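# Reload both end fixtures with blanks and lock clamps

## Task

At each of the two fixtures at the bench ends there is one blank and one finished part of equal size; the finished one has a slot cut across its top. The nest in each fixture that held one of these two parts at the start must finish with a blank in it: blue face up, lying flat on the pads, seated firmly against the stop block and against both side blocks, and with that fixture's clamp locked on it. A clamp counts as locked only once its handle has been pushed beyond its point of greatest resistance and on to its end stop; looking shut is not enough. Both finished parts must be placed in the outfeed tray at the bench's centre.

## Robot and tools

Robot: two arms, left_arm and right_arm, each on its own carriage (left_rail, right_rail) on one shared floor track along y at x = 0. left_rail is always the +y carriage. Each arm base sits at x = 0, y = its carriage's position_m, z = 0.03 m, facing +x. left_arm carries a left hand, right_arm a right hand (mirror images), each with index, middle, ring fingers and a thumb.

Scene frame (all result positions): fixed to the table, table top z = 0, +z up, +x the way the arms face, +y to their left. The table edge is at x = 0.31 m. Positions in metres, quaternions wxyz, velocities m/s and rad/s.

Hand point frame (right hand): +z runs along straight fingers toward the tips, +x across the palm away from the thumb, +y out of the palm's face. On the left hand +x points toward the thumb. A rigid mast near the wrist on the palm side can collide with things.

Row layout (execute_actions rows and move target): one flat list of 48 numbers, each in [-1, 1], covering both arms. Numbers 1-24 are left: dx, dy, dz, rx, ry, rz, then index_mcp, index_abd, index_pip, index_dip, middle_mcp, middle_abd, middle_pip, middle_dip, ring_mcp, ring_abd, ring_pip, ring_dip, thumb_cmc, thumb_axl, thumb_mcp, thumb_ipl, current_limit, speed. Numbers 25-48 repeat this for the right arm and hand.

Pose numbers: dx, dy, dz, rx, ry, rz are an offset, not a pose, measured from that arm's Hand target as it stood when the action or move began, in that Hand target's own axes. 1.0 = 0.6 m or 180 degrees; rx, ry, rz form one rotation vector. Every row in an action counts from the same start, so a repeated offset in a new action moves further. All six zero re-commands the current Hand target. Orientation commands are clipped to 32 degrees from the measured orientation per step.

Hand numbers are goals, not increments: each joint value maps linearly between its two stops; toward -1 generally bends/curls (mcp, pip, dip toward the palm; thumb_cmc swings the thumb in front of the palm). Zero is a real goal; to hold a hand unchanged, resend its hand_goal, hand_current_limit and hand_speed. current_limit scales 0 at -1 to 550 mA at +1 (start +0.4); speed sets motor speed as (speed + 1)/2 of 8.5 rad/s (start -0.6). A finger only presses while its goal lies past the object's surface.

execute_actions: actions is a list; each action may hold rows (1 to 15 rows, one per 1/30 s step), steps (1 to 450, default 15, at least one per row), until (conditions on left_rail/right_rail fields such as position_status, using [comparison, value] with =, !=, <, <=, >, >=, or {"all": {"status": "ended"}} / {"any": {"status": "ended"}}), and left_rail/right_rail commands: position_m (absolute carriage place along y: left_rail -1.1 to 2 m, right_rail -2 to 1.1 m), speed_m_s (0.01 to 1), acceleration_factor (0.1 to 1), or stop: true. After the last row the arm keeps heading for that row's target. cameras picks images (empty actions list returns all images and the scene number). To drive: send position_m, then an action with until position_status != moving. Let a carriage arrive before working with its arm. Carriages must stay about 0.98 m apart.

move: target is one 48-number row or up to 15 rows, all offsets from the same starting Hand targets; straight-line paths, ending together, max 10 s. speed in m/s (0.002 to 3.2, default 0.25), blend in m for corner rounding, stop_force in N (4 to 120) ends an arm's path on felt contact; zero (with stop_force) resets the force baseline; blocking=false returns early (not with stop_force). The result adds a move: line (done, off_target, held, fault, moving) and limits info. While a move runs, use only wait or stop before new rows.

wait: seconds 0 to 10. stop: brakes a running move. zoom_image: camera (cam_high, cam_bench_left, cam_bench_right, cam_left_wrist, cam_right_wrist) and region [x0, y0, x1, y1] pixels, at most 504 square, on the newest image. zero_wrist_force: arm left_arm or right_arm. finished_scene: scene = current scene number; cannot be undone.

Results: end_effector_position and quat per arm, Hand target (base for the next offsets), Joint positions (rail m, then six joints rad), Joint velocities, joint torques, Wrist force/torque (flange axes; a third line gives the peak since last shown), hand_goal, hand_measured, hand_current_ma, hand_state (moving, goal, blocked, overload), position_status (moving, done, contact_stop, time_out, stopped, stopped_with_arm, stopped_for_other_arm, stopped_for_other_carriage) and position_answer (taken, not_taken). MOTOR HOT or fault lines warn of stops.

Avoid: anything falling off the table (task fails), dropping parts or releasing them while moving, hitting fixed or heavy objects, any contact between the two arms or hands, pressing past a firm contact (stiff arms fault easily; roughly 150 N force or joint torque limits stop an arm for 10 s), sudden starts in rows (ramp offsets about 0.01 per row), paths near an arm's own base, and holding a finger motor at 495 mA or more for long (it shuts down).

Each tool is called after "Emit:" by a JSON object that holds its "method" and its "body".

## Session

Emit:
{"method": "execute_actions", "body": {"actions": [], "cameras": ["all"]}}

Scene clock: 0.00 s.
left_arm: end_effector_position=(+0.4214, +1.2070, +0.2600) hand_goal=(+0.754, +0.000, +0.576, +0.696, +0.754, +0.000, +0.576, +0.696, +0.754, +0.000, +0.576, +0.696, +0.714, +0.678, +0.226, +0.168) hand_measured=(+0.754, +0.000, +0.576, +0.696, +0.754, +0.000, +0.576, +0.696, +0.754, +0.000, +0.576, +0.696, +0.714, +0.678, +0.226, +0.168) hand_current_ma=(+0, +0, +0, +0, +0, +0, +0, +0, +0, +0, +0, +0, +0, +0, +0, +0) hand_state=(goal, goal, goal, goal, goal, goal, goal, goal, goal, goal, goal, goal, goal, goal, goal, goal) hand_current_limit=0.40 hand_speed=-0.60 end_effector_quat_wxyz=(+0.000, +1.000, +0.000, +0.000) | right_arm: end_effector_position=(+0.4214, -0.4730, +0.2600) hand_goal=(+0.754, +0.000, +0.576, +0.696, +0.754, +0.000, +0.576, +0.696, +0.754, +0.000, +0.576, +0.696, +0.714, +0.678, +0.226, +0.168) hand_measured=(+0.754, +0.000, +0.576, +0.696, +0.754, +0.000, +0.576, +0.696, +0.754, +0.000, +0.576, +0.696, +0.714, +0.678, +0.226, +0.168) hand_current_ma=(+0, +0, +0, +0, +0, +0, +0, +0, +0, +0, +0, +0, +0, +0, +0, +0) hand_state=(goal, goal, goal, goal, goal, goal, goal, goal, goal, goal, goal, goal, goal, goal, goal, goal) hand_current_limit=0.40 hand_speed=-0.60 end_effector_quat_wxyz=(+0.000, +0.000, +1.000, +0.000)
Joint positions: left_arm=[1.226 -0.281 -1.556 2.144 0.983 1.571 -1.851] | right_arm=[-0.624 -0.281 -1.556 2.144 0.983 1.571 1.29]
Joint velocities: within noise
Joint torques (N m): no reading
Wrist force (N): no reading
Wrist torque (N m): no reading
Wrist force, peak (N): no reading
Hand target: left_arm +0.4214, +1.2070, +0.2600; +0.000, +1.000, +0.000, +0.000 | right_arm +0.4214, -0.4730, +0.2600; +0.000, +0.000, +1.000, +0.000
left_rail: position_m=1.226 position_status=done
right_rail: position_m=-0.624 position_status=done
camera_calibration:
cam_left_wrist: T_world_to_cam=[[-0.765853, 0.642765, -0.0179617, -0.471957], [0.417035, 0.51777, 0.746992, -1.04467], [0.48944, 0.564595, -0.664591, -0.595729], [0, 0, 0, 1]] pos_world=[0.365788, 1.1806, 0.375968]
cam_right_wrist: T_world_to_cam=[[0.749172, 0.662305, -0.00967528, 0.0319345], [0.472291, -0.52388, 0.708866, -0.668955], [0.464417, -0.535632, -0.705277, -0.138892], [0, 0, 0, 1]] pos_world=[0.356521, -0.445998, 0.376551]

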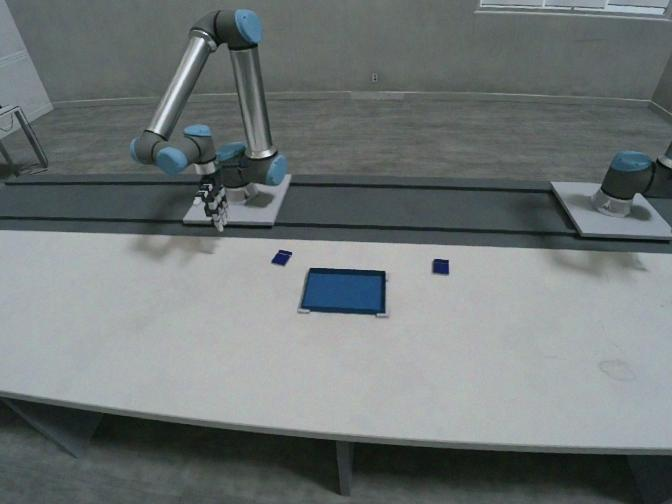

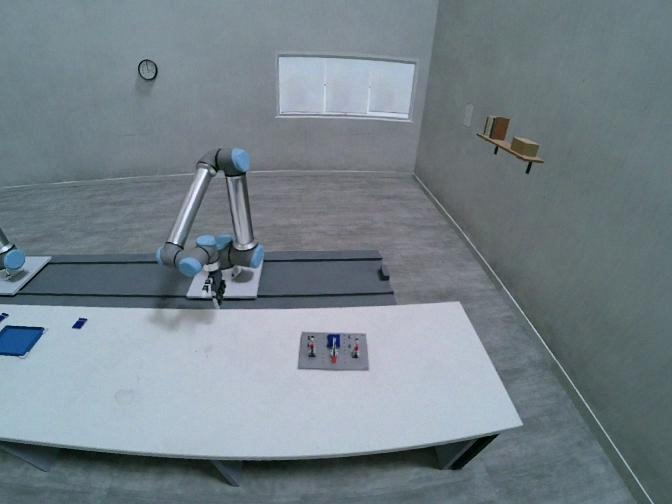

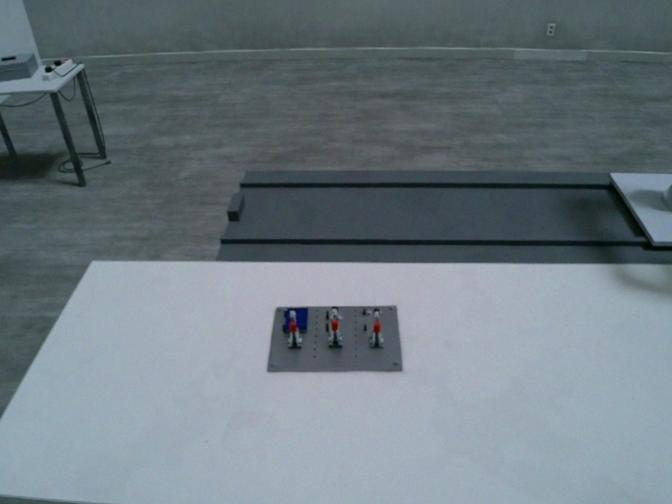

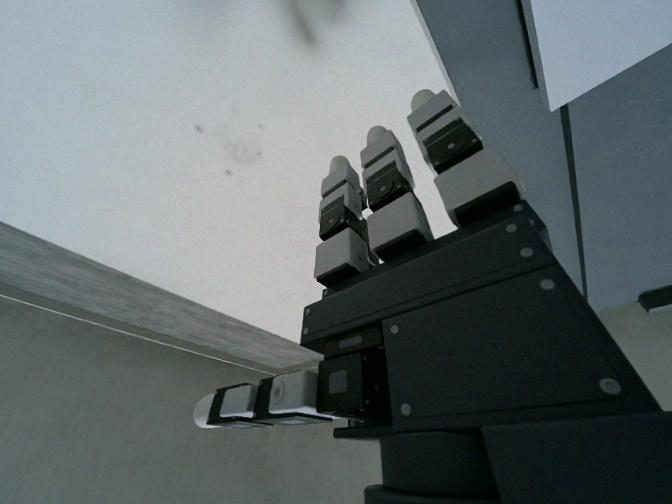

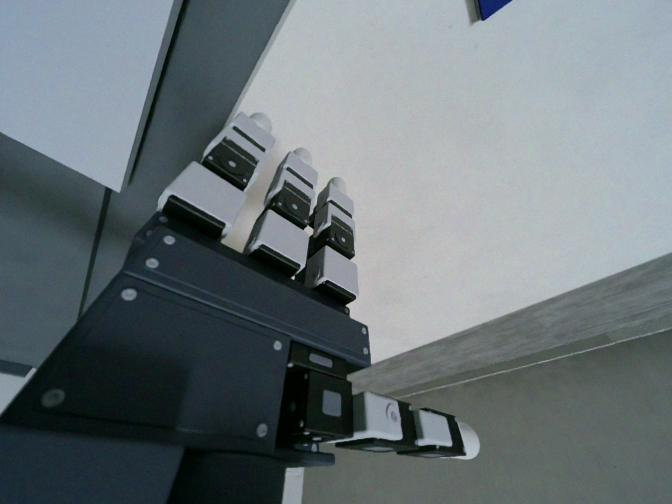

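Emit:
{"method": "zoom_image", "body": {"camera": "cam_bench_left", "region": [280, 310, 390, 390]}}

Emit:
{"method": "zoom_image", "body": {"camera": "cam_bench_right", "region": [255, 290, 415, 385]}}

Emit:
{"method": "zoom_image", "body": {"camera": "cam_high", "region": [240, 220, 480, 350]}}

Scaled by 4.582 from the camera's 672x504 image, which has a finer 960x720 frame.

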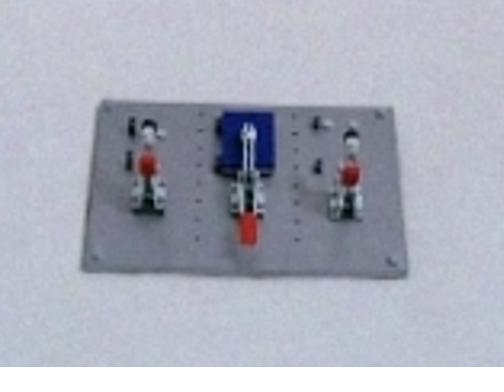

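Scaled by 3.150 from the camera's 672x504 image, which has a finer 960x720 frame.

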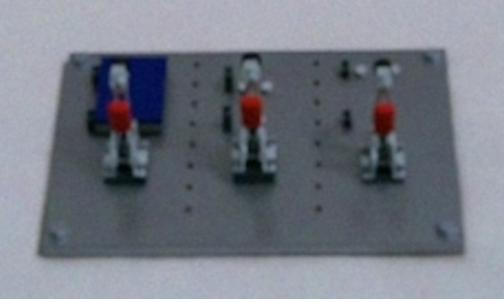

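Scaled by 2.100 from the camera's 672x504 image, which has a finer 960x720 frame.

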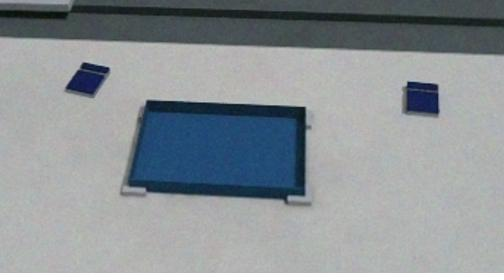

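Emit:
{"method": "execute_actions", "body": {"actions": [{"left_rail":{"position_m":1.0,"acceleration_factor":0.6},"right_rail":{"position_m":-1.0,"acceleration_factor":0.6},"steps":150,"until":{"all":{"status":"ended"}}}]}}

Emit:
{"method": "move", "body": {"target": [0,0.633,-0.067,0,0,0.5,0.754,0,0.576,0.696,0.754,0,0.576,0.696,0.754,0,0.576,0.696,0.714,0.678,0.226,0.168,0.4,-0.4,0,0.415,-0.067,0,0,-0.5,0.754,0,0.576,0.696,0.754,0,0.576,0.696,0.754,0,0.576,0.696,0.714,0.678,0.226,0.168,0.4,-0.4], "speed": 0.4}}

Scene clock: 171.17 s.
left_arm: end_effector_position=(+0.4214, +0.9814, +0.2600) hand_goal=(+0.754, +0.000, +0.576, +0.696, +0.754, +0.000, +0.576, +0.696, +0.754, +0.000, +0.576, +0.696, +0.714, +0.678, +0.226, +0.168) hand_measured=(+0.754, +0.000, +0.576, +0.696, +0.754, +0.000, +0.576, +0.696, +0.754, +0.000, +0.576, +0.696, +0.714, +0.678, +0.224, +0.168) hand_current_ma=(-1, +0, +1, +0, -1, +0, +1, +0, -1, +0, +1, +0, +0, -1, -3, +0) hand_state=(goal, goal, goal, goal, goal, goal, goal, goal, goal, goal, goal, goal, goal, goal, goal, goal) hand_current_limit=0.40 hand_speed=-0.60 end_effector_quat_wxyz=(+0.000, +1.000, +0.000, +0.000) | right_arm: end_effector_position=(+0.4214, -0.8486, +0.2600) hand_goal=(+0.754, +0.000, +0.576, +0.696, +0.754, +0.000, +0.576, +0.696, +0.754, +0.000, +0.576, +0.696, +0.714, +0.678, +0.226, +0.168) hand_measured=(+0.754, +0.000, +0.576, +0.696, +0.754, +0.000, +0.576, +0.696, +0.754, +0.000, +0.576, +0.696, +0.714, +0.678, +0.224, +0.168) hand_current_ma=(-2, +0, +2, +0, -2, +0, +2, +0, -2, +0, +2, +0, +1, -2, -8, -1) hand_state=(goal, goal, goal, goal, goal, goal, goal, goal, goal, goal, goal, goal, goal, goal, goal, goal) hand_current_limit=0.40 hand_speed=-0.60 end_effector_quat_wxyz=(+0.000, +0.000, +1.000, +0.000)
Joint positions: left_arm=[1 -0.281 -1.556 2.144 0.983 1.571 -1.851] | right_arm=[-1 -0.281 -1.556 2.144 0.983 1.571 1.29]
Joint torques (N m): left_arm=[-0.76 -32.49 -31.54 4.25 -0.17 -0.06] | right_arm=[-0.48 -33.49 -27.86 4.54 0.11 -0.39]
Wrist force (N): left_arm=[-0.2 0.1 -0.1] | right_arm=[0.5 0.0 0.1]
Wrist torque (N m): left_arm=[0.02 0.03 -0.02] | right_arm=[-0.02 -0.07 0.03]
Wrist force, peak (N): left_arm=[0.1 -0.8 0.3] | right_arm=[0.5 1.0 -0.1]
Hand target: left_arm +0.4214, +0.9814, +0.2600; +0.000, +1.000, +0.000, +0.000 | right_arm +0.4214, -0.8486, +0.2600; +0.000, +0.000, +1.000, +0.000
left_rail: position_m=1.000 position_status=done
right_rail: position_m=-1.000 position_status=done

Scene clock: 173.77 s.
left_arm: end_effector_position=(+0.4214, +0.6016, +0.3002) hand_goal=(+0.754, +0.000, +0.576, +0.696, +0.754, +0.000, +0.576, +0.696, +0.754, +0.000, +0.576, +0.696, +0.714, +0.678, +0.226, +0.168) hand_measured=(+0.754, +0.000, +0.576, +0.696, +0.754, +0.000, +0.576, +0.696, +0.754, +0.000, +0.576, +0.696, +0.714, +0.678, +0.224, +0.168) hand_current_ma=(-1, +0, +1, +0, -1, +0, +1, +0, -1, +0, +1, +0, +0, -1, -3, +0) hand_state=(goal, goal, goal, goal, goal, goal, goal, goal, goal, goal, goal, goal, goal, goal, goal, goal) hand_current_limit=0.40 hand_speed=-0.40 end_effector_quat_wxyz=(+0.000, +0.707, -0.707, +0.000) | right_arm: end_effector_position=(+0.4214, -0.5997, +0.3002) hand_goal=(+0.754, +0.000, +0.576, +0.696, +0.754, +0.000, +0.576, +0.696, +0.754, +0.000, +0.576, +0.696, +0.714, +0.678, +0.226, +0.168) hand_measured=(+0.754, +0.000, +0.576, +0.696, +0.754, +0.000, +0.576, +0.696, +0.754, +0.000, +0.576, +0.696, +0.714, +0.678, +0.224, +0.168) hand_current_ma=(-2, +0, +2, +0, -2, +0, +2, +0, -2, +0, +2, +0, +1, -2, -8, -1) hand_state=(goal, goal, goal, goal, goal, goal, goal, goal, goal, goal, goal, goal, goal, goal, goal, goal) hand_current_limit=0.40 hand_speed=-0.40 end_effector_quat_wxyz=(+0.000, +0.707, -0.707, +0.000)
Joint positions: left_arm=[1 -0.918 -1.226 1.66 1.136 1.571 -0.918] | right_arm=[-1 0.361 -1.224 1.657 1.137 1.571 0.362]
Joint torques (N m): left_arm=[-13.11 -51.29 -38.44 7.6 4.44 2.37] | right_arm=[10.04 -54.3 -40.81 7.8 3.77 -3.05]
Wrist force (N): left_arm=[-0.4 0.0 -0.1] | right_arm=[0.2 0.1 -0.1]
Wrist torque (N m): left_arm=[0.02 0.08 -0.16] | right_arm=[0.01 0.01 0.32]
Wrist force, peak (N): left_arm=[1.4 0.2 -0.1] | right_arm=[-0.8 -0.3 -0.3]
Hand target: left_arm +0.4214, +0.6015, +0.3002; +0.000, +0.707, -0.707, +0.000 | right_arm +0.4214, -0.5996, +0.3002; +0.000, +0.707, -0.707, +0.000
Off the commanded pose: left_arm 0.000 m, 0 deg | right_arm 0.000 m, 0 deg.
left_rail: position_m=1.000 position_status=done
right_rail: position_m=-1.000 position_status=done
move: done

Emit:
{"method": "move", "body": {"target": [0.486,0.052,0,0,0,0.52,0.754,0,0.576,0.696,0.754,0,0.576,0.696,0.754,0,0.576,0.696,0.714,0.678,0.226,0.168,0.4,-0.4,-0.541,0.069,0,0,0,-0.456,0.754,0,0.576,0.696,0.754,0,0.576,0.696,0.754,0,0.576,0.696,0.714,0.678,0.226,0.168,0.4,-0.4], "speed": 0.4, "cameras": ["cam_left_wrist", "cam_right_wrist"]}}

Scene clock: 203.27 s.
left_arm: end_effector_position=(+0.3902, +0.3100, +0.3003) hand_goal=(+0.754, +0.000, +0.576, +0.696, +0.754, +0.000, +0.576, +0.696, +0.754, +0.000, +0.576, +0.696, +0.714, +0.678, +0.226, +0.168) hand_measured=(+0.754, +0.000, +0.576, +0.696, +0.754, +0.000, +0.576, +0.696, +0.754, +0.000, +0.576, +0.696, +0.714, +0.678, +0.224, +0.168) hand_current_ma=(-1, +0, +1, +0, -1, +0, +1, +0, -1, +0, +1, +0, +0, -1, -3, +0) hand_state=(goal, goal, goal, goal, goal, goal, goal, goal, goal, goal, goal, goal, goal, goal, goal, goal) hand_current_limit=0.40 hand_speed=-0.40 end_effector_quat_wxyz=(+0.000, +0.031, +1.000, +0.000) | right_arm: end_effector_position=(+0.3800, -0.2750, +0.3002) hand_goal=(+0.754, +0.000, +0.576, +0.696, +0.754, +0.000, +0.576, +0.696, +0.754, +0.000, +0.576, +0.696, +0.714, +0.678, +0.226, +0.168) hand_measured=(+0.754, +0.000, +0.576, +0.696, +0.754, +0.000, +0.576, +0.696, +0.754, +0.000, +0.576, +0.696, +0.714, +0.678, +0.224, +0.168) hand_current_ma=(-2, +0, +2, +0, -2, +0, +2, +0, -2, +0, +2, +0, +1, -2, -8, -1) hand_state=(goal, goal, goal, goal, goal, goal, goal, goal, goal, goal, goal, goal, goal, goal, goal, goal) hand_current_limit=0.40 hand_speed=-0.40 end_effector_quat_wxyz=(+0.000, +0.998, -0.069, +0.000)
Joint positions: left_arm=[1 -1.287 -0.819 1.015 1.375 1.571 0.346] | right_arm=[-1 0.903 -0.76 0.911 1.42 1.571 -0.53]
Joint torques (N m): left_arm=[-12.29 -84.19 -42.4 8.19 4.58 2.44] | right_arm=[9.52 -89.41 -44.38 7.78 4.03 -3.38]
Wrist force (N): left_arm=[-0.1 0.2 0.0] | right_arm=[0.4 0.1 0.2]
Wrist torque (N m): left_arm=[0.01 0.02 -0.15] | right_arm=[-0.01 -0.04 0.34]
Wrist force, peak (N): left_arm=[-1.3 0.1 -0.3] | right_arm=[1.6 -0.1 0.0]
Hand target: left_arm +0.3902, +0.3099, +0.3002; +0.000, +0.031, +1.000, +0.000 | right_arm +0.3800, -0.2750, +0.3002; +0.000, +0.998, -0.069, +0.000
Off the commanded pose: left_arm 0.000 m, 0 deg | right_arm 0.000 m, 0 deg.
left_rail: position_m=1.000 position_status=done
right_rail: position_m=-1.000 position_status=done
move: done
camera_calibration:
cam_left_wrist: T_world_to_cam=[[0.724126, -0.689439, -0.0177735, -0.0870109], [-0.448734, -0.490568, 0.746981, 0.0530935], [-0.523717, -0.532933, -0.664608, 0.688335], [0, 0, 0, 1]] pos_world=[0.447325, 0.332894, 0.416267]
cam_right_wrist: T_world_to_cam=[[-0.83336, -0.552645, -0.00977032, 0.199512], [-0.395638, 0.584071, 0.708754, 0.060369], [-0.385982, 0.594512, -0.705389, 0.648704], [0, 0, 0, 1]] pos_world=[0.440538, -0.310663, 0.416751]
Images, in order (width x height): cam_left_wrist 672x504, cam_right_wrist 672x504.

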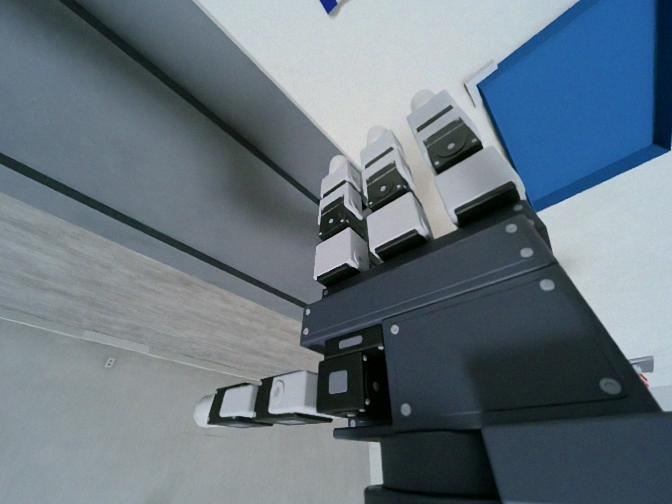

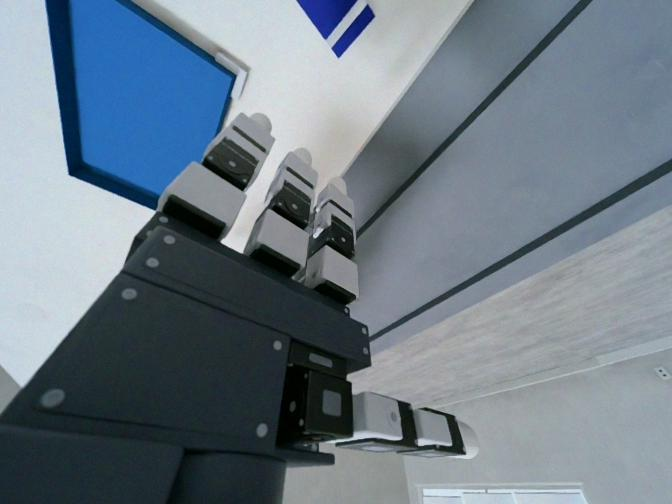

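Emit:
{"method": "move", "body": {"target": [-0.078,0.088,0,0,0,0,0.754,0,0.576,0.696,0.754,0,0.576,0.696,0.754,0,0.576,0.696,0.714,0.678,0.226,0.168,0.4,-0.4,0.073,0.099,0,0,0,0,0.754,0,0.576,0.696,0.754,0,0.576,0.696,0.754,0,0.576,0.696,0.714,0.678,0.226,0.168,0.4,-0.4], "speed": 0.3, "cameras": ["cam_left_wrist", "cam_right_wrist"]}}

Emit:
{"method": "zoom_image", "body": {"camera": "cam_right_wrist", "region": [220, 0, 420, 150]}}

Emit:
{"method": "zoom_image", "body": {"camera": "cam_left_wrist", "region": [220, 0, 420, 150]}}

Scene clock: 223.37 s.
left_arm: end_effector_position=(+0.4402, +0.3597, +0.3002) hand_goal=(+0.754, +0.000, +0.576, +0.696, +0.754, +0.000, +0.576, +0.696, +0.754, +0.000, +0.576, +0.696, +0.714, +0.678, +0.226, +0.168) hand_measured=(+0.754, +0.000, +0.576, +0.696, +0.754, +0.000, +0.576, +0.696, +0.754, +0.000, +0.576, +0.696, +0.714, +0.678, +0.224, +0.168) hand_current_ma=(-1, +0, +1, +0, -1, +0, +1, +0, -1, +0, +1, +0, +0, -1, -3, +0) hand_state=(goal, goal, goal, goal, goal, goal, goal, goal, goal, goal, goal, goal, goal, goal, goal, goal) hand_current_limit=0.40 hand_speed=-0.40 end_effector_quat_wxyz=(+0.000, +0.031, +1.000, +0.000) | right_arm: end_effector_position=(+0.4152, -0.3399, +0.3002) hand_goal=(+0.754, +0.000, +0.576, +0.696, +0.754, +0.000, +0.576, +0.696, +0.754, +0.000, +0.576, +0.696, +0.714, +0.678, +0.226, +0.168) hand_measured=(+0.754, +0.000, +0.576, +0.696, +0.754, +0.000, +0.576, +0.696, +0.754, +0.000, +0.576, +0.696, +0.714, +0.678, +0.224, +0.168) hand_current_ma=(-2, +0, +2, +0, -2, +0, +2, +0, -2, +0, +2, +0, +1, -2, -8, -1) hand_state=(goal, goal, goal, goal, goal, goal, goal, goal, goal, goal, goal, goal, goal, goal, goal, goal) hand_current_limit=0.40 hand_speed=-0.40 end_effector_quat_wxyz=(+0.000, +0.998, -0.069, +0.000)
Joint positions: left_arm=[1 -1.213 -0.853 1.074 1.349 1.571 0.42] | right_arm=[-1 0.824 -0.838 1.048 1.361 1.571 -0.609]
Joint torques (N m): left_arm=[16.21 -118.01 -30.16 0.07 -2.78 1.82] | right_arm=[-12.27 -109.2 -22.88 1.46 -3.89 -3.64]
Wrist force (N): left_arm=[0.3 0.2 0.1] | right_arm=[0.6 0.4 -0.2]
Wrist torque (N m): left_arm=[0.00 -0.06 -0.09] | right_arm=[0.05 -0.05 0.36]
Wrist force, peak (N): left_arm=[-0.9 1.2 -0.3] | right_arm=[1.1 1.1 -0.1]
Hand target: left_arm +0.4402, +0.3598, +0.3002; +0.000, +0.031, +1.000, +0.000 | right_arm +0.4152, -0.3399, +0.3002; +0.000, +0.998, -0.069, +0.000
Off the commanded pose: left_arm 0.000 m, 0 deg | right_arm 0.000 m, 0 deg.
left_rail: position_m=1.000 position_status=done
right_rail: position_m=-1.000 position_status=done
move: done
camera_calibration:
cam_left_wrist: T_world_to_cam=[[0.72395, -0.689622, -0.0178054, -0.0887804], [-0.448819, -0.490447, 0.74701, 0.0998955], [-0.523888, -0.532807, -0.664574, 0.741032], [0, 0, 0, 1]] pos_world=[0.497325, 0.382595, 0.416267]
cam_right_wrist: T_world_to_cam=[[-0.833273, -0.552776, -0.00973148, 0.192846], [-0.395714, 0.584036, 0.70874, 0.112133], [-0.38609, 0.594425, -0.705403, 0.700801], [0, 0, 0, 1]] pos_world=[0.475638, -0.375463, 0.416751]
Images, in order (width x height): cam_left_wrist 672x504, cam_right_wrist 672x504.

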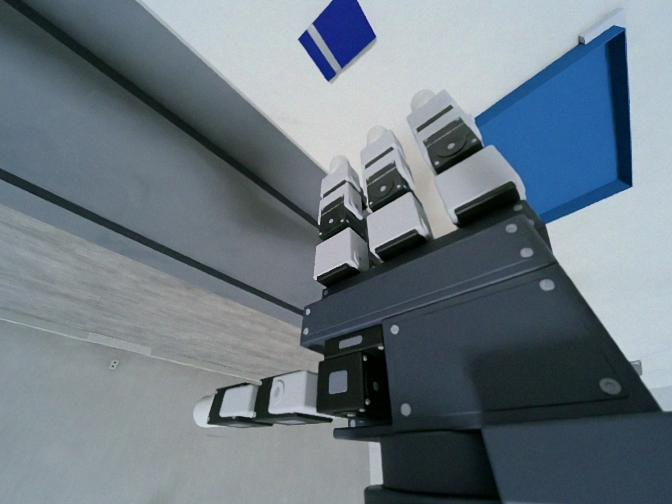

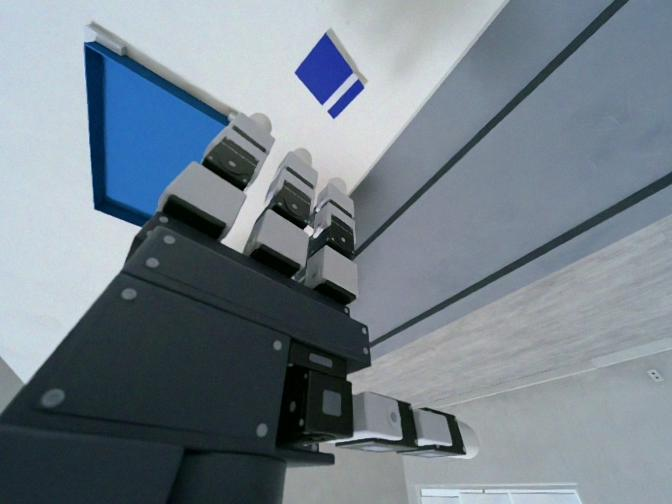

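Scaled by 2.520 from the camera's 672x504 image, which has a finer 960x720 frame.

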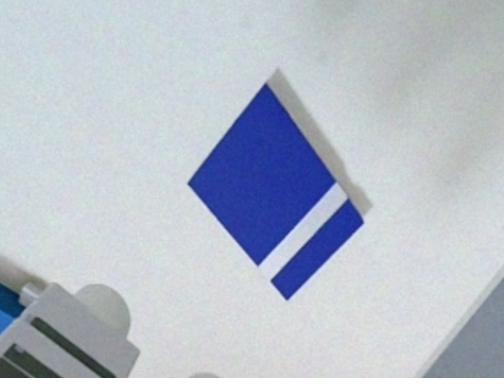

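Scaled by 2.520 from the camera's 672x504 image, which has a finer 960x720 frame.

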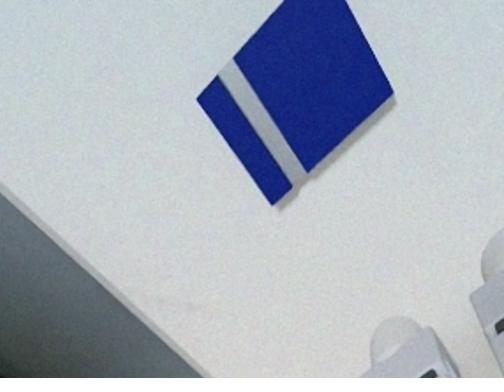

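Emit:
{"method": "move", "body": {"target": [-0.0388,-0.0858,-0.083,0,0,0.005,0.36,0,-0.226,0.522,0.36,0,-0.226,0.522,1.0,0,0.576,0.696,-0.664,0.678,0.146,0.168,0.2,-0.4,0.0559,-0.122,-0.083,0,0,0.0344,0.36,0,-0.226,0.522,0.36,0,-0.226,0.522,1.0,0,0.576,0.696,-0.664,0.678,0.146,0.168,0.2,-0.4], "speed": 0.25}}

Emit:
{"method": "move", "body": {"target": [0,0,0,0.4167,0,0,0.36,0,-0.226,0.522,0.36,0,-0.226,0.522,1.0,0,0.576,0.696,-0.664,0.678,0.146,0.168,0.2,-0.4,0,0,0,0.4167,0,0,0.36,0,-0.226,0.522,0.36,0,-0.226,0.522,1.0,0,0.576,0.696,-0.664,0.678,0.146,0.168,0.2,-0.4], "speed": 0.5, "cameras": ["cam_left_wrist", "cam_right_wrist"]}}

Scene clock: 287.03 s.
left_arm: end_effector_position=(+0.4602, +0.3069, +0.3500) hand_goal=(+0.360, +0.000, -0.226, +0.522, +0.360, +0.000, -0.226, +0.522, +1.000, +0.000, +0.576, +0.696, -0.664, +0.678, +0.146, +0.168) hand_measured=(+0.370, +0.000, -0.218, +0.526, +0.370, +0.000, -0.220, +0.526, +0.990, +0.000, +0.576, +0.696, -0.662, +0.678, +0.144, +0.168) hand_current_ma=(+15, +0, +12, +4, +18, +0, +9, +4, -17, +0, +0, +0, +2, -1, -3, +0) hand_state=(goal, goal, goal, goal, goal, goal, goal, goal, goal, goal, goal, goal, goal, goal, goal, goal) hand_current_limit=0.20 hand_speed=-0.40 end_effector_quat_wxyz=(+0.000, +0.039, +0.999, +0.000) | right_arm: end_effector_position=(+0.4585, -0.2720, +0.3500) hand_goal=(+0.360, +0.000, -0.226, +0.522, +0.360, +0.000, -0.226, +0.522, +1.000, +0.000, +0.576, +0.696, -0.664, +0.678, +0.146, +0.168) hand_measured=(+0.370, +0.000, -0.220, +0.526, +0.368, +0.000, -0.220, +0.526, +0.990, +0.000, +0.576, +0.696, -0.662, +0.678, +0.144, +0.168) hand_current_ma=(+35, +0, +19, +8, +28, +0, +19, +9, -32, +0, +1, +0, +5, -2, -8, -1) hand_state=(goal, goal, goal, goal, goal, goal, goal, goal, goal, goal, goal, goal, goal, goal, goal, goal) hand_current_limit=0.20 hand_speed=-0.40 end_effector_quat_wxyz=(+0.000, +0.992, -0.123, +0.000)
Joint positions: left_arm=[1 -1.214 -0.755 0.815 1.511 1.571 0.435] | right_arm=[-1 0.829 -0.67 0.66 1.58 1.571 -0.495]
Joint torques (N m): left_arm=[16.19 -91.76 -44.17 8.09 4.02 1.94] | right_arm=[8.59 -99.97 -45.64 8.01 4.15 2.76]
Wrist force (N): left_arm=[0.3 0.0 -0.4] | right_arm=[0.3 0.3 0.2]
Wrist torque (N m): left_arm=[0.13 0.01 -0.09] | right_arm=[0.12 -0.08 0.01]
Wrist force, peak (N): left_arm=[0.1 -0.6 -1.3] | right_arm=[0.4 1.6 0.8]
Hand target: left_arm +0.4602, +0.3069, +0.3501; +0.000, +0.039, +0.999, +0.000 | right_arm +0.4585, -0.2720, +0.3500; +0.000, +0.992, -0.123, +0.000
Off the commanded pose: left_arm 0.000 m, 0 deg | right_arm 0.000 m, 0 deg.
left_rail: position_m=1.000 position_status=done
right_rail: position_m=-1.000 position_status=done
move: done

Scene clock: 289.20 s.
left_arm: end_effector_position=(+0.4602, +0.3069, +0.3501) hand_goal=(+0.360, +0.000, -0.226, +0.522, +0.360, +0.000, -0.226, +0.522, +1.000, +0.000, +0.576, +0.696, -0.664, +0.678, +0.146, +0.168) hand_measured=(+0.358, +0.000, -0.222, +0.526, +0.356, +0.000, -0.224, +0.524, +0.990, +0.000, +0.576, +0.696, -0.662, +0.678, +0.144, +0.168) hand_current_ma=(-4, +0, +4, +4, -4, +0, +3, +3, -17, +0, +0, +0, +2, -1, -3, +0) hand_state=(goal, goal, goal, goal, goal, goal, goal, goal, goal, goal, goal, goal, goal, goal, goal, goal) hand_current_limit=0.20 hand_speed=-0.40 end_effector_quat_wxyz=(-0.024, +0.031, +0.793, -0.608) | right_arm: end_effector_position=(+0.4585, -0.2720, +0.3500) hand_goal=(+0.360, +0.000, -0.226, +0.522, +0.360, +0.000, -0.226, +0.522, +1.000, +0.000, +0.576, +0.696, -0.664, +0.678, +0.146, +0.168) hand_measured=(+0.356, +0.000, -0.224, +0.524, +0.358, +0.000, -0.224, +0.526, +0.990, +0.000, +0.576, +0.696, -0.662, +0.678, +0.144, +0.168) hand_current_ma=(-11, +0, +7, +7, -8, +0, +7, +9, -32, +0, +0, +0, +5, -2, -8, -1) hand_state=(goal, goal, goal, goal, goal, goal, goal, goal, goal, goal, goal, goal, goal, goal, goal, goal) hand_current_limit=0.20 hand_speed=-0.40 end_effector_quat_wxyz=(-0.604, +0.787, -0.097, +0.075)
Joint positions: left_arm=[1 -1.019 -1.291 1.63 -0.018 2.177 0.187] | right_arm=[-1 0.612 -1.327 1.678 -0.01 0.887 -0.22]
Joint torques (N m): left_arm=[16.95 -88.7 -31.78 -5.2 -3.39 -1.45] | right_arm=[-13.58 -75.75 -24.89 -3.21 -0.76 2.87]
Wrist force (N): left_arm=[0.2 0.2 -0.8] | right_arm=[-0.9 -0.9 0.4]
Wrist torque (N m): left_arm=[0.39 0.10 0.28] | right_arm=[0.00 -0.01 -0.10]
Wrist force, peak (N): left_arm=[-0.1 0.4 -1.2] | right_arm=[-1.4 -1.4 0.1]
Hand target: left_arm +0.4602, +0.3069, +0.3501; -0.024, +0.031, +0.793, -0.608 | right_arm +0.4585, -0.2720, +0.3500; -0.604, +0.787, -0.097, +0.075
Off the commanded pose: left_arm 0.000 m, 0 deg | right_arm 0.000 m, 0 deg.
left_rail: position_m=1.000 position_status=done
right_rail: position_m=-1.000 position_status=done
move: done
camera_calibration:
cam_left_wrist: T_world_to_cam=[[0.749018, -0.243136, 0.616325, -0.509391], [-0.369685, 0.618593, 0.693308, -0.312126], [-0.549822, -0.747146, 0.373454, 0.470822], [0, 0, 0, 1]] pos_world=[0.525024, 0.421001, 0.354519]
cam_right_wrist: T_world_to_cam=[[-0.766014, 0.0254181, -0.642321, 0.614839], [-0.591982, -0.417365, 0.689466, -0.121245], [-0.250557, 0.908384, 0.334754, 0.371477], [0, 0, 0, 1]] pos_world=[0.492277, -0.403675, 0.354165]
Images, in order (width x height): cam_left_wrist 672x504, cam_right_wrist 672x504.

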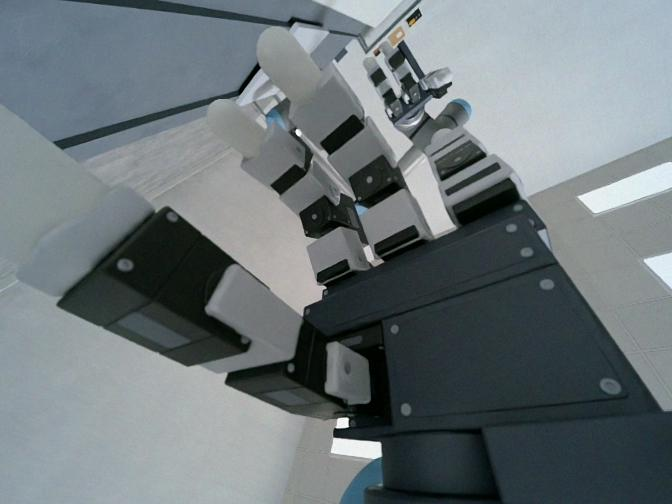

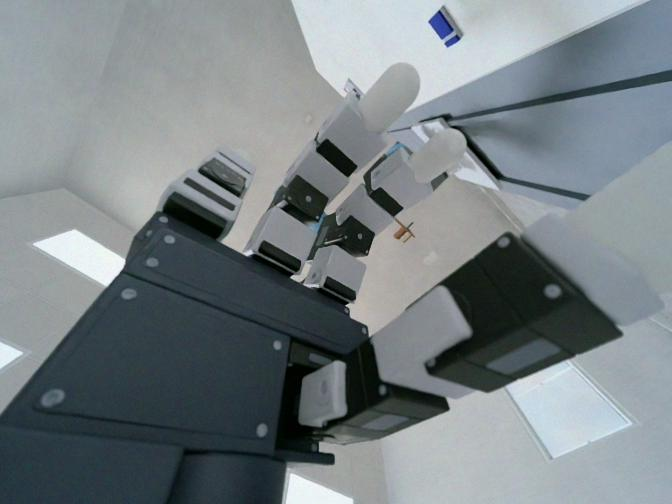

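Emit:
{"method": "move", "body": {"target": [0,0.4025,0.1078,0,0,0,0.36,0,-0.226,0.522,0.36,0,-0.226,0.522,1.0,0,0.576,0.696,-0.664,0.678,0.146,0.168,0.2,-0.4,0,0.4025,0.1078,0,0,0,0.36,0,-0.226,0.522,0.36,0,-0.226,0.522,1.0,0,0.576,0.696,-0.664,0.678,0.146,0.168,0.2,-0.4], "speed": 0.25}}

Emit:
{"method": "move", "body": {"target": [0,0.0914,0.0245,0,0,0,0.36,0,-0.226,0.522,0.36,0,-0.226,0.522,1.0,0,0.576,0.696,-0.664,0.678,0.146,0.168,0.2,-0.4,0,0.0914,0.0245,0,0,0,0.36,0,-0.226,0.522,0.36,0,-0.226,0.522,1.0,0,0.576,0.696,-0.664,0.678,0.146,0.168,0.2,-0.4], "speed": 0.03, "stop_force": 5, "cameras": ["cam_left_wrist", "cam_right_wrist"]}}

Scene clock: 310.57 s.
left_arm: end_effector_position=(+0.4602, +0.3069, +0.1001) hand_goal=(+0.360, +0.000, -0.226, +0.522, +0.360, +0.000, -0.226, +0.522, +1.000, +0.000, +0.576, +0.696, -0.664, +0.678, +0.146, +0.168) hand_measured=(+0.356, +0.000, -0.222, +0.526, +0.356, +0.000, -0.224, +0.524, +0.990, +0.000, +0.576, +0.696, -0.662, +0.678, +0.144, +0.168) hand_current_ma=(-5, +0, +4, +4, -6, +0, +3, +3, -17, +0, +0, +0, +2, -1, -3, +0) hand_state=(goal, goal, goal, goal, goal, goal, goal, goal, goal, goal, goal, goal, goal, goal, goal, goal) hand_current_limit=0.20 hand_speed=-0.40 end_effector_quat_wxyz=(-0.024, +0.031, +0.793, -0.608) | right_arm: end_effector_position=(+0.4585, -0.2721, +0.1001) hand_goal=(+0.360, +0.000, -0.226, +0.522, +0.360, +0.000, -0.226, +0.522, +1.000, +0.000, +0.576, +0.696, -0.664, +0.678, +0.146, +0.168) hand_measured=(+0.356, +0.000, -0.224, +0.524, +0.356, +0.000, -0.224, +0.526, +0.990, +0.000, +0.576, +0.696, -0.662, +0.678, +0.144, +0.168) hand_current_ma=(-13, +0, +7, +7, -10, +0, +7, +8, -32, +0, +0, +0, +5, -2, -8, -1) hand_state=(goal, goal, goal, goal, goal, goal, goal, goal, goal, goal, goal, goal, goal, goal, goal, goal) hand_current_limit=0.20 hand_speed=-0.40 end_effector_quat_wxyz=(-0.604, +0.787, -0.097, +0.075)
Joint positions: left_arm=[1 -1.019 -1.077 1.829 -0.432 2.177 0.187] | right_arm=[-1 0.612 -1.104 1.877 -0.432 0.887 -0.22]
Joint torques (N m): left_arm=[-1.77 -57.23 -23.58 -3.57 -0.06 -1.78] | right_arm=[12.25 -58.15 -16.15 -3.45 3.56 2.47]
Wrist force (N): left_arm=[0.0 -0.2 -0.7] | right_arm=[-0.9 -0.9 0.8]
Wrist torque (N m): left_arm=[0.33 0.11 0.27] | right_arm=[-0.03 -0.02 -0.12]
Wrist force, peak (N): left_arm=[0.1 -1.9 -1.3] | right_arm=[-0.8 -3.0 0.3]
Hand target: left_arm +0.4602, +0.3069, +0.1000; -0.024, +0.031, +0.793, -0.608 | right_arm +0.4585, -0.2720, +0.1000; -0.604, +0.787, -0.097, +0.075
Off the commanded pose: left_arm 0.000 m, 0 deg | right_arm 0.000 m, 0 deg.
left_rail: position_m=1.000 position_status=done
right_rail: position_m=-1.000 position_status=done
move: done

Scene clock: 313.37 s.
left_arm: end_effector_position=(+0.4602, +0.3069, +0.0433) hand_goal=(+0.360, +0.000, -0.226, +0.522, +0.360, +0.000, -0.226, +0.522, +1.000, +0.000, +0.576, +0.696, -0.664, +0.678, +0.146, +0.168) hand_measured=(+0.356, +0.000, -0.222, +0.526, +0.356, +0.000, -0.224, +0.524, +0.990, +0.000, +0.576, +0.696, -0.662, +0.678, +0.144, +0.168) hand_current_ma=(-5, +0, +4, +4, -6, +0, +3, +3, -17, +0, +0, +0, +2, -1, -3, +0) hand_state=(goal, goal, goal, goal, goal, goal, goal, goal, goal, goal, goal, goal, goal, goal, goal, goal) hand_current_limit=0.20 hand_speed=-0.40 end_effector_quat_wxyz=(-0.024, +0.031, +0.793, -0.608) | right_arm: end_effector_position=(+0.4585, -0.2720, +0.0432) hand_goal=(+0.360, +0.000, -0.226, +0.522, +0.360, +0.000, -0.226, +0.522, +1.000, +0.000, +0.576, +0.696, -0.664, +0.678, +0.146, +0.168) hand_measured=(+0.356, +0.000, -0.224, +0.524, +0.356, +0.000, -0.224, +0.526, +0.990, +0.000, +0.576, +0.696, -0.662, +0.678, +0.144, +0.168) hand_current_ma=(-13, +0, +7, +7, -10, +0, +7, +8, -32, +0, +0, +0, +5, -2, -8, -1) hand_state=(goal, goal, goal, goal, goal, goal, goal, goal, goal, goal, goal, goal, goal, goal, goal, goal) hand_current_limit=0.20 hand_speed=-0.40 end_effector_quat_wxyz=(-0.604, +0.787, -0.097, +0.075)
Joint positions: left_arm=[1 -1.019 -1.008 1.849 -0.521 2.177 0.187] | right_arm=[-1 0.612 -1.033 1.898 -0.524 0.887 -0.22]
Joint torques (N m): left_arm=[16.25 -63.25 -21.14 -4.84 -2.11 -1.85] | right_arm=[11.02 -63.16 -13.07 -3.49 3.74 2.36]
Wrist force (N): left_arm=[-0.2 0.1 -0.8] | right_arm=[-0.9 -1.0 0.2]
Wrist torque (N m): left_arm=[0.34 0.14 0.26] | right_arm=[0.00 0.00 -0.11]
Wrist force, peak (N): left_arm=[-0.6 -0.4 -1.1] | right_arm=[-1.3 -1.6 0.3]
Hand target: left_arm +0.4602, +0.3069, +0.0433; -0.024, +0.031, +0.793, -0.608 | right_arm +0.4585, -0.2720, +0.0432; -0.604, +0.787, -0.097, +0.075
Off the commanded pose: left_arm 0.000 m, 0 deg | right_arm 0.000 m, 0 deg.
left_rail: position_m=1.000 position_status=done
right_rail: position_m=-1.000 position_status=done
move: done
camera_calibration:
cam_left_wrist: T_world_to_cam=[[0.749032, -0.243118, 0.616316, -0.320317], [-0.369719, 0.618546, 0.693332, -0.099382], [-0.549781, -0.747191, 0.373425, 0.585396], [0, 0, 0, 1]] pos_world=[0.525024, 0.421001, 0.0477191]
cam_right_wrist: T_world_to_cam=[[-0.766005, 0.0255779, -0.642326, 0.417838], [-0.592038, -0.417372, 0.689414, 0.0902686], [-0.250455, 0.908376, 0.334852, 0.474212], [0, 0, 0, 1]] pos_world=[0.492277, -0.403775, 0.0473648]
Images, in order (width x height): cam_left_wrist 672x504, cam_right_wrist 672x504.

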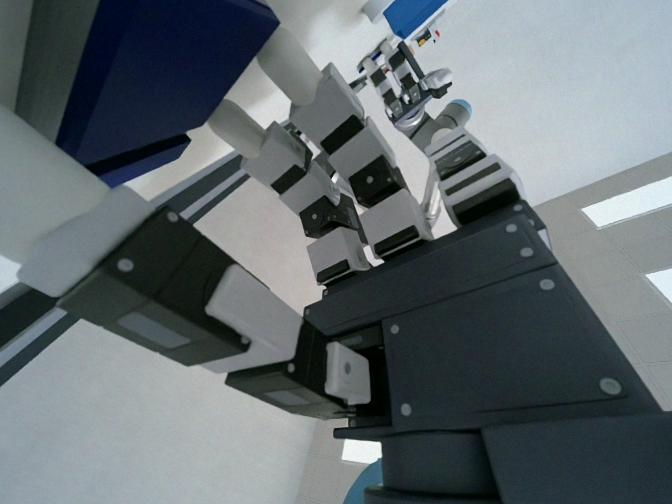

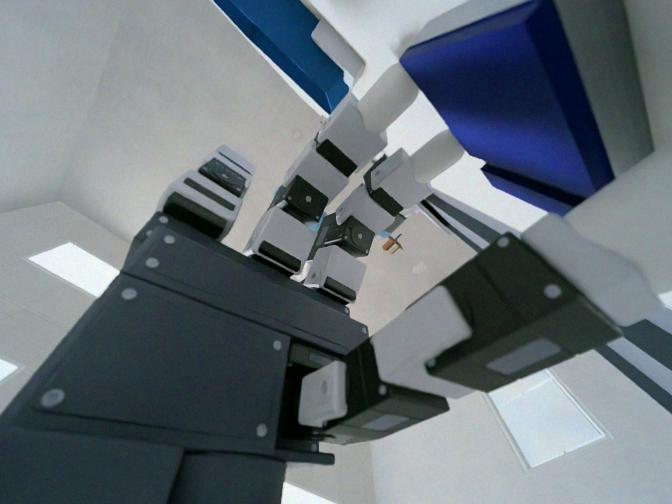

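Emit:
{"method": "execute_actions", "body": {"actions": [{"rows":[[0,0,0,0,0,0,0.14,0,-0.226,0.522,0.14,0,-0.226,0.522,1.0,0,0.576,0.696,-0.664,0.678,-0.079,0.168,0.1,-0.88,0,0,0,0,0,0,0.14,0,-0.226,0.522,0.14,0,-0.226,0.522,1.0,0,0.576,0.696,-0.664,0.678,-0.079,0.168,0.1,-0.88]],"steps":60}], "cameras": ["cam_left_wrist", "cam_right_wrist"]}}

Scene clock: 331.37 s.
left_arm: end_effector_position=(+0.4602, +0.3069, +0.0433) hand_goal=(+0.140, +0.000, -0.226, +0.522, +0.140, +0.000, -0.226, +0.522, +1.000, +0.000, +0.576, +0.696, -0.664, +0.678, -0.078, +0.168) hand_measured=(+0.208, +0.000, -0.212, +0.526, +0.216, +0.000, -0.214, +0.524, +0.990, +0.000, +0.576, +0.696, -0.662, +0.678, +0.052, +0.184) hand_current_ma=(+223, +0, +26, +4, +254, +0, +19, +3, -17, +0, +0, +0, +2, -1, +302, +46) hand_state=(blocked, goal, goal, goal, blocked, goal, goal, goal, goal, goal, goal, goal, goal, goal, blocked, goal) hand_current_limit=0.10 hand_speed=-0.88 end_effector_quat_wxyz=(-0.024, +0.031, +0.793, -0.608) | right_arm: end_effector_position=(+0.4585, -0.2720, +0.0432) hand_goal=(+0.140, +0.000, -0.226, +0.522, +0.140, +0.000, -0.226, +0.522, +1.000, +0.000, +0.576, +0.696, -0.664, +0.678, -0.078, +0.168) hand_measured=(+0.212, +0.000, -0.216, +0.524, +0.212, +0.000, -0.214, +0.526, +0.990, +0.000, +0.576, +0.696, -0.662, +0.678, +0.054, +0.184) hand_current_ma=(+302, +0, +29, +7, +303, +0, +40, +9, -32, +0, +0, +0, +6, -2, +303, +72) hand_state=(blocked, goal, goal, goal, blocked, goal, goal, goal, goal, goal, goal, goal, goal, goal, blocked, goal) hand_current_limit=0.10 hand_speed=-0.88 end_effector_quat_wxyz=(-0.604, +0.787, -0.097, +0.075)
Joint positions: left_arm=[1 -1.019 -1.008 1.849 -0.521 2.177 0.187] | right_arm=[-1 0.612 -1.033 1.898 -0.524 0.887 -0.22]
Joint torques (N m): left_arm=[10.34 -63.5 -24.44 2.14 -2.36 -0.46] | right_arm=[10.07 -62.86 -17.09 2.56 3.09 1.33]
Wrist force (N): left_arm=[0.0 -6.0 -0.8] | right_arm=[-0.8 -6.7 0.3]
Wrist torque (N m): left_arm=[0.21 0.13 0.24] | right_arm=[-0.13 -0.04 -0.09]
Wrist force, peak (N): left_arm=[-0.1 -6.6 -1.0] | right_arm=[-1.3 -7.1 0.2]
Hand target: left_arm +0.4602, +0.3069, +0.0433; -0.024, +0.031, +0.793, -0.608 | right_arm +0.4585, -0.2720, +0.0432; -0.604, +0.787, -0.097, +0.075
Off the commanded pose: left_arm 0.000 m, 0 deg | right_arm 0.000 m, 0 deg.
left_rail: position_m=1.000 position_status=done
right_rail: position_m=-1.000 position_status=done
camera_calibration:
cam_left_wrist: T_world_to_cam=[[0.749038, -0.243042, 0.616338, -0.320353], [-0.36975, 0.618581, 0.693284, -0.0993782], [-0.549752, -0.747187, 0.373476, 0.585377], [0, 0, 0, 1]] pos_world=[0.525024, 0.421, 0.047719]
cam_right_wrist: T_world_to_cam=[[-0.766005, 0.0255779, -0.642326, 0.417838], [-0.592038, -0.417372, 0.689414, 0.0902686], [-0.250455, 0.908376, 0.334852, 0.474212], [0, 0, 0, 1]] pos_world=[0.492277, -0.403775, 0.0473648]
Images, in order (width x height): cam_left_wrist 672x504, cam_right_wrist 672x504.

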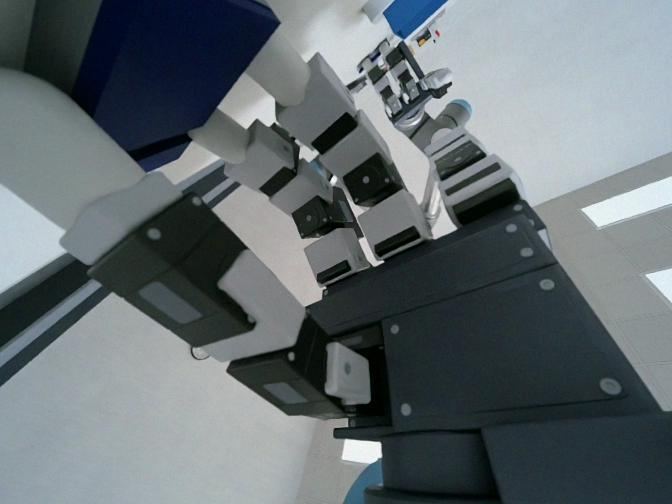

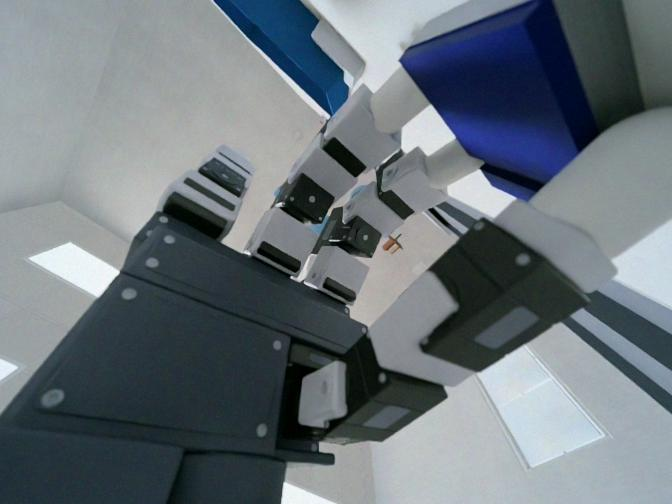

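Emit:
{"method": "move", "body": {"target": [[0,-0.0242,-0.0065,0,0,0,0.14,0,-0.226,0.522,0.14,0,-0.226,0.522,1.0,0,0.576,0.696,-0.664,0.678,-0.079,0.168,0.1,-0.88,0,-0.0242,-0.0065,0,0,0,0.14,0,-0.226,0.522,0.14,0,-0.226,0.522,1.0,0,0.576,0.696,-0.664,0.678,-0.079,0.168,0.1,-0.88],[0,-0.1932,-0.0518,0,0,0,0.14,0,-0.226,0.522,0.14,0,-0.226,0.522,1.0,0,0.576,0.696,-0.664,0.678,-0.079,0.168,0.1,-0.88,0,-0.1932,-0.0518,0,0,0,0.14,0,-0.226,0.522,0.14,0,-0.226,0.522,1.0,0,0.576,0.696,-0.664,0.678,-0.079,0.168,0.1,-0.88]], "speed": [0.01, 0.05], "blend": [0.004, 0], "cameras": ["cam_left_wrist", "cam_right_wrist"]}}

Scene clock: 351.03 s.
left_arm: end_effector_position=(+0.4602, +0.3069, +0.1632) hand_goal=(+0.140, +0.000, -0.226, +0.522, +0.140, +0.000, -0.226, +0.522, +1.000, +0.000, +0.576, +0.696, -0.664, +0.678, -0.078, +0.168) hand_measured=(+0.194, +0.000, -0.200, +0.534, +0.204, +0.000, -0.206, +0.532, +0.990, +0.000, +0.576, +0.696, -0.662, +0.678, +0.052, +0.190) hand_current_ma=(+166, +0, +55, +21, +202, +0, +39, +17, -17, +0, +0, +0, +2, -1, +302, +71) hand_state=(blocked, goal, blocked, goal, blocked, goal, goal, goal, goal, goal, goal, goal, goal, goal, blocked, blocked) hand_current_limit=0.10 hand_speed=-0.88 end_effector_quat_wxyz=(-0.024, +0.031, +0.793, -0.608) | right_arm: end_effector_position=(+0.4585, -0.2720, +0.1632) hand_goal=(+0.140, +0.000, -0.226, +0.522, +0.140, +0.000, -0.226, +0.522, +1.000, +0.000, +0.576, +0.696, -0.664, +0.678, -0.078, +0.168) hand_measured=(+0.202, +0.000, -0.208, +0.532, +0.198, +0.000, -0.204, +0.534, +0.990, +0.000, +0.576, +0.696, -0.660, +0.678, +0.054, +0.190) hand_current_ma=(+259, +0, +60, +28, +244, +0, +75, +40, -32, +0, +0, +0, +13, -1, +302, +109) hand_state=(blocked, goal, goal, goal, blocked, goal, blocked, goal, goal, goal, goal, goal, goal, goal, blocked, blocked) hand_current_limit=0.10 hand_speed=-0.88 end_effector_quat_wxyz=(-0.604, +0.787, -0.097, +0.075)
Joint positions: left_arm=[1 -1.019 -1.145 1.795 -0.33 2.177 0.187] | right_arm=[-1 0.612 -1.175 1.843 -0.328 0.887 -0.22]
Joint torques (N m): left_arm=[13.07 -93.73 -39.74 3.31 1.19 0.4] | right_arm=[4.65 -84.55 -42.61 3.28 1.59 -1.04]
Wrist force (N): left_arm=[-0.1 1.4 -0.3] | right_arm=[-1.0 0.7 0.8]
Wrist torque (N m): left_arm=[0.38 0.12 0.29] | right_arm=[0.07 -0.01 -0.13]
Wrist force, peak (N): left_arm=[-0.2 -6.8 -1.0] | right_arm=[-1.2 -7.2 0.4]
Hand target: left_arm +0.4602, +0.3069, +0.1633; -0.024, +0.031, +0.793, -0.608 | right_arm +0.4585, -0.2720, +0.1632; -0.604, +0.787, -0.097, +0.075
Off the commanded pose: left_arm 0.000 m, 0 deg | right_arm 0.000 m, 0 deg.
left_rail: position_m=1.000 position_status=done
right_rail: position_m=-1.000 position_status=done
move: done
camera_calibration:
cam_left_wrist: T_world_to_cam=[[0.749074, -0.243063, 0.616287, -0.394291], [-0.369738, 0.618519, 0.693346, -0.182625], [-0.549712, -0.747232, 0.373446, 0.540637], [0, 0, 0, 1]] pos_world=[0.525024, 0.4211, 0.167719]
cam_right_wrist: T_world_to_cam=[[-0.766069, 0.0256156, -0.642248, 0.494886], [-0.591995, -0.41732, 0.689483, 0.00759571], [-0.250361, 0.908399, 0.33486, 0.434026], [0, 0, 0, 1]] pos_world=[0.492277, -0.403775, 0.167265]
Images, in order (width x height): cam_left_wrist 672x504, cam_right_wrist 672x504.

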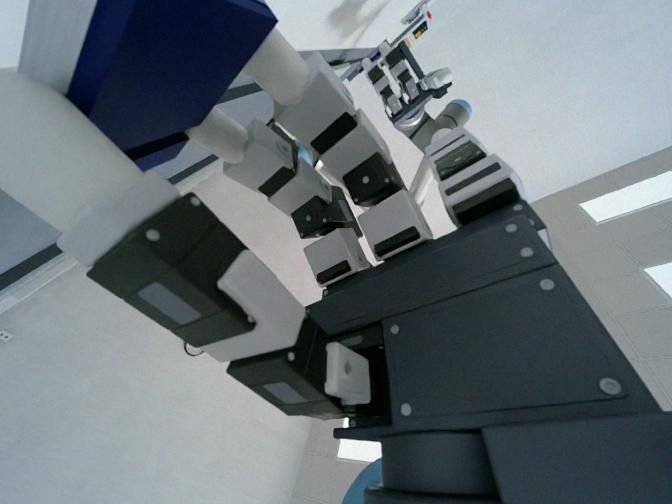

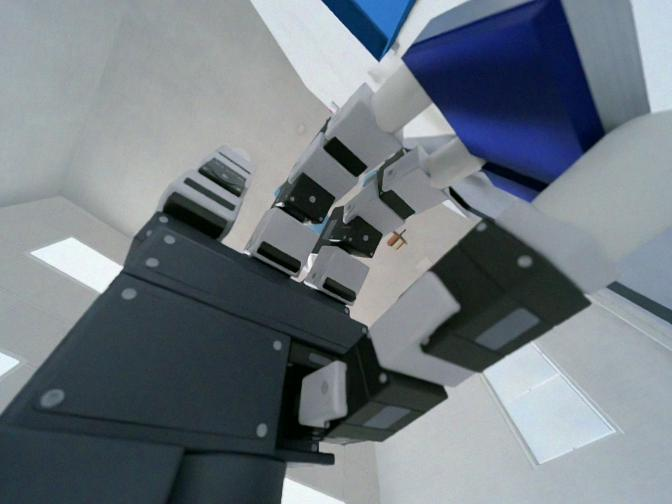

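Emit:
{"method": "execute_actions", "body": {"actions": [{"right_rail":{"position_m":-1.3,"speed_m_s":0.4,"acceleration_factor":0.4},"left_rail":{"position_m":0.65,"speed_m_s":0.3,"acceleration_factor":0.3},"steps":200,"until":{"all":{"status":"ended"}}}]}}

Scene clock: 416.33 s.
left_arm: end_effector_position=(+0.4602, -0.0431, +0.1633) hand_goal=(+0.140, +0.000, -0.226, +0.522, +0.140, +0.000, -0.226, +0.522, +1.000, +0.000, +0.576, +0.696, -0.664, +0.678, -0.078, +0.168) hand_measured=(+0.194, +0.000, -0.200, +0.534, +0.204, +0.000, -0.206, +0.532, +0.990, +0.000, +0.576, +0.696, -0.662, +0.678, +0.052, +0.192) hand_current_ma=(+164, +0, +56, +21, +200, +0, +40, +17, -17, +0, +0, +0, +3, -1, +303, +73) hand_state=(blocked, goal, blocked, goal, blocked, goal, goal, goal, goal, goal, goal, goal, goal, goal, blocked, blocked) hand_current_limit=0.10 hand_speed=-0.88 end_effector_quat_wxyz=(-0.024, +0.031, +0.793, -0.608) | right_arm: end_effector_position=(+0.4585, -0.5720, +0.1632) hand_goal=(+0.140, +0.000, -0.226, +0.522, +0.140, +0.000, -0.226, +0.522, +1.000, +0.000, +0.576, +0.696, -0.664, +0.678, -0.078, +0.168) hand_measured=(+0.200, +0.000, -0.208, +0.532, +0.198, +0.000, -0.204, +0.534, +0.990, +0.000, +0.576, +0.696, -0.660, +0.678, +0.054, +0.192) hand_current_ma=(+255, +0, +61, +28, +240, +0, +76, +41, -32, +0, +0, +0, +13, -1, +303, +112) hand_state=(blocked, goal, goal, goal, blocked, goal, blocked, goal, goal, goal, goal, goal, goal, goal, blocked, blocked) hand_current_limit=0.10 hand_speed=-0.88 end_effector_quat_wxyz=(-0.604, +0.787, -0.097, +0.075)
Joint positions: left_arm=[0.65 -1.019 -1.145 1.795 -0.33 2.177 0.187] | right_arm=[-1.3 0.612 -1.175 1.843 -0.328 0.887 -0.22]
Joint torques (N m): left_arm=[4.65 -84.98 -30.52 2.06 3.43 1.24] | right_arm=[-6.22 -77.38 -31.15 0.34 -1.62 -2.1]
Wrist force (N): left_arm=[-0.4 1.7 -0.4] | right_arm=[-0.9 0.4 0.9]
Wrist torque (N m): left_arm=[0.43 0.16 0.26] | right_arm=[0.03 -0.02 -0.13]
Wrist force, peak (N): left_arm=[-0.1 2.2 -0.6] | right_arm=[-1.5 0.5 1.8]
Hand target: left_arm +0.4602, -0.0431, +0.1633; -0.024, +0.031, +0.793, -0.608 | right_arm +0.4585, -0.5720, +0.1632; -0.604, +0.787, -0.097, +0.075
Off the commanded pose: left_arm 0.000 m, 0 deg | right_arm 0.000 m, 0 deg.
left_rail: position_m=0.650 speed_m_s=0.30 position_status=done
right_rail: position_m=-1.300 speed_m_s=0.40 position_status=done


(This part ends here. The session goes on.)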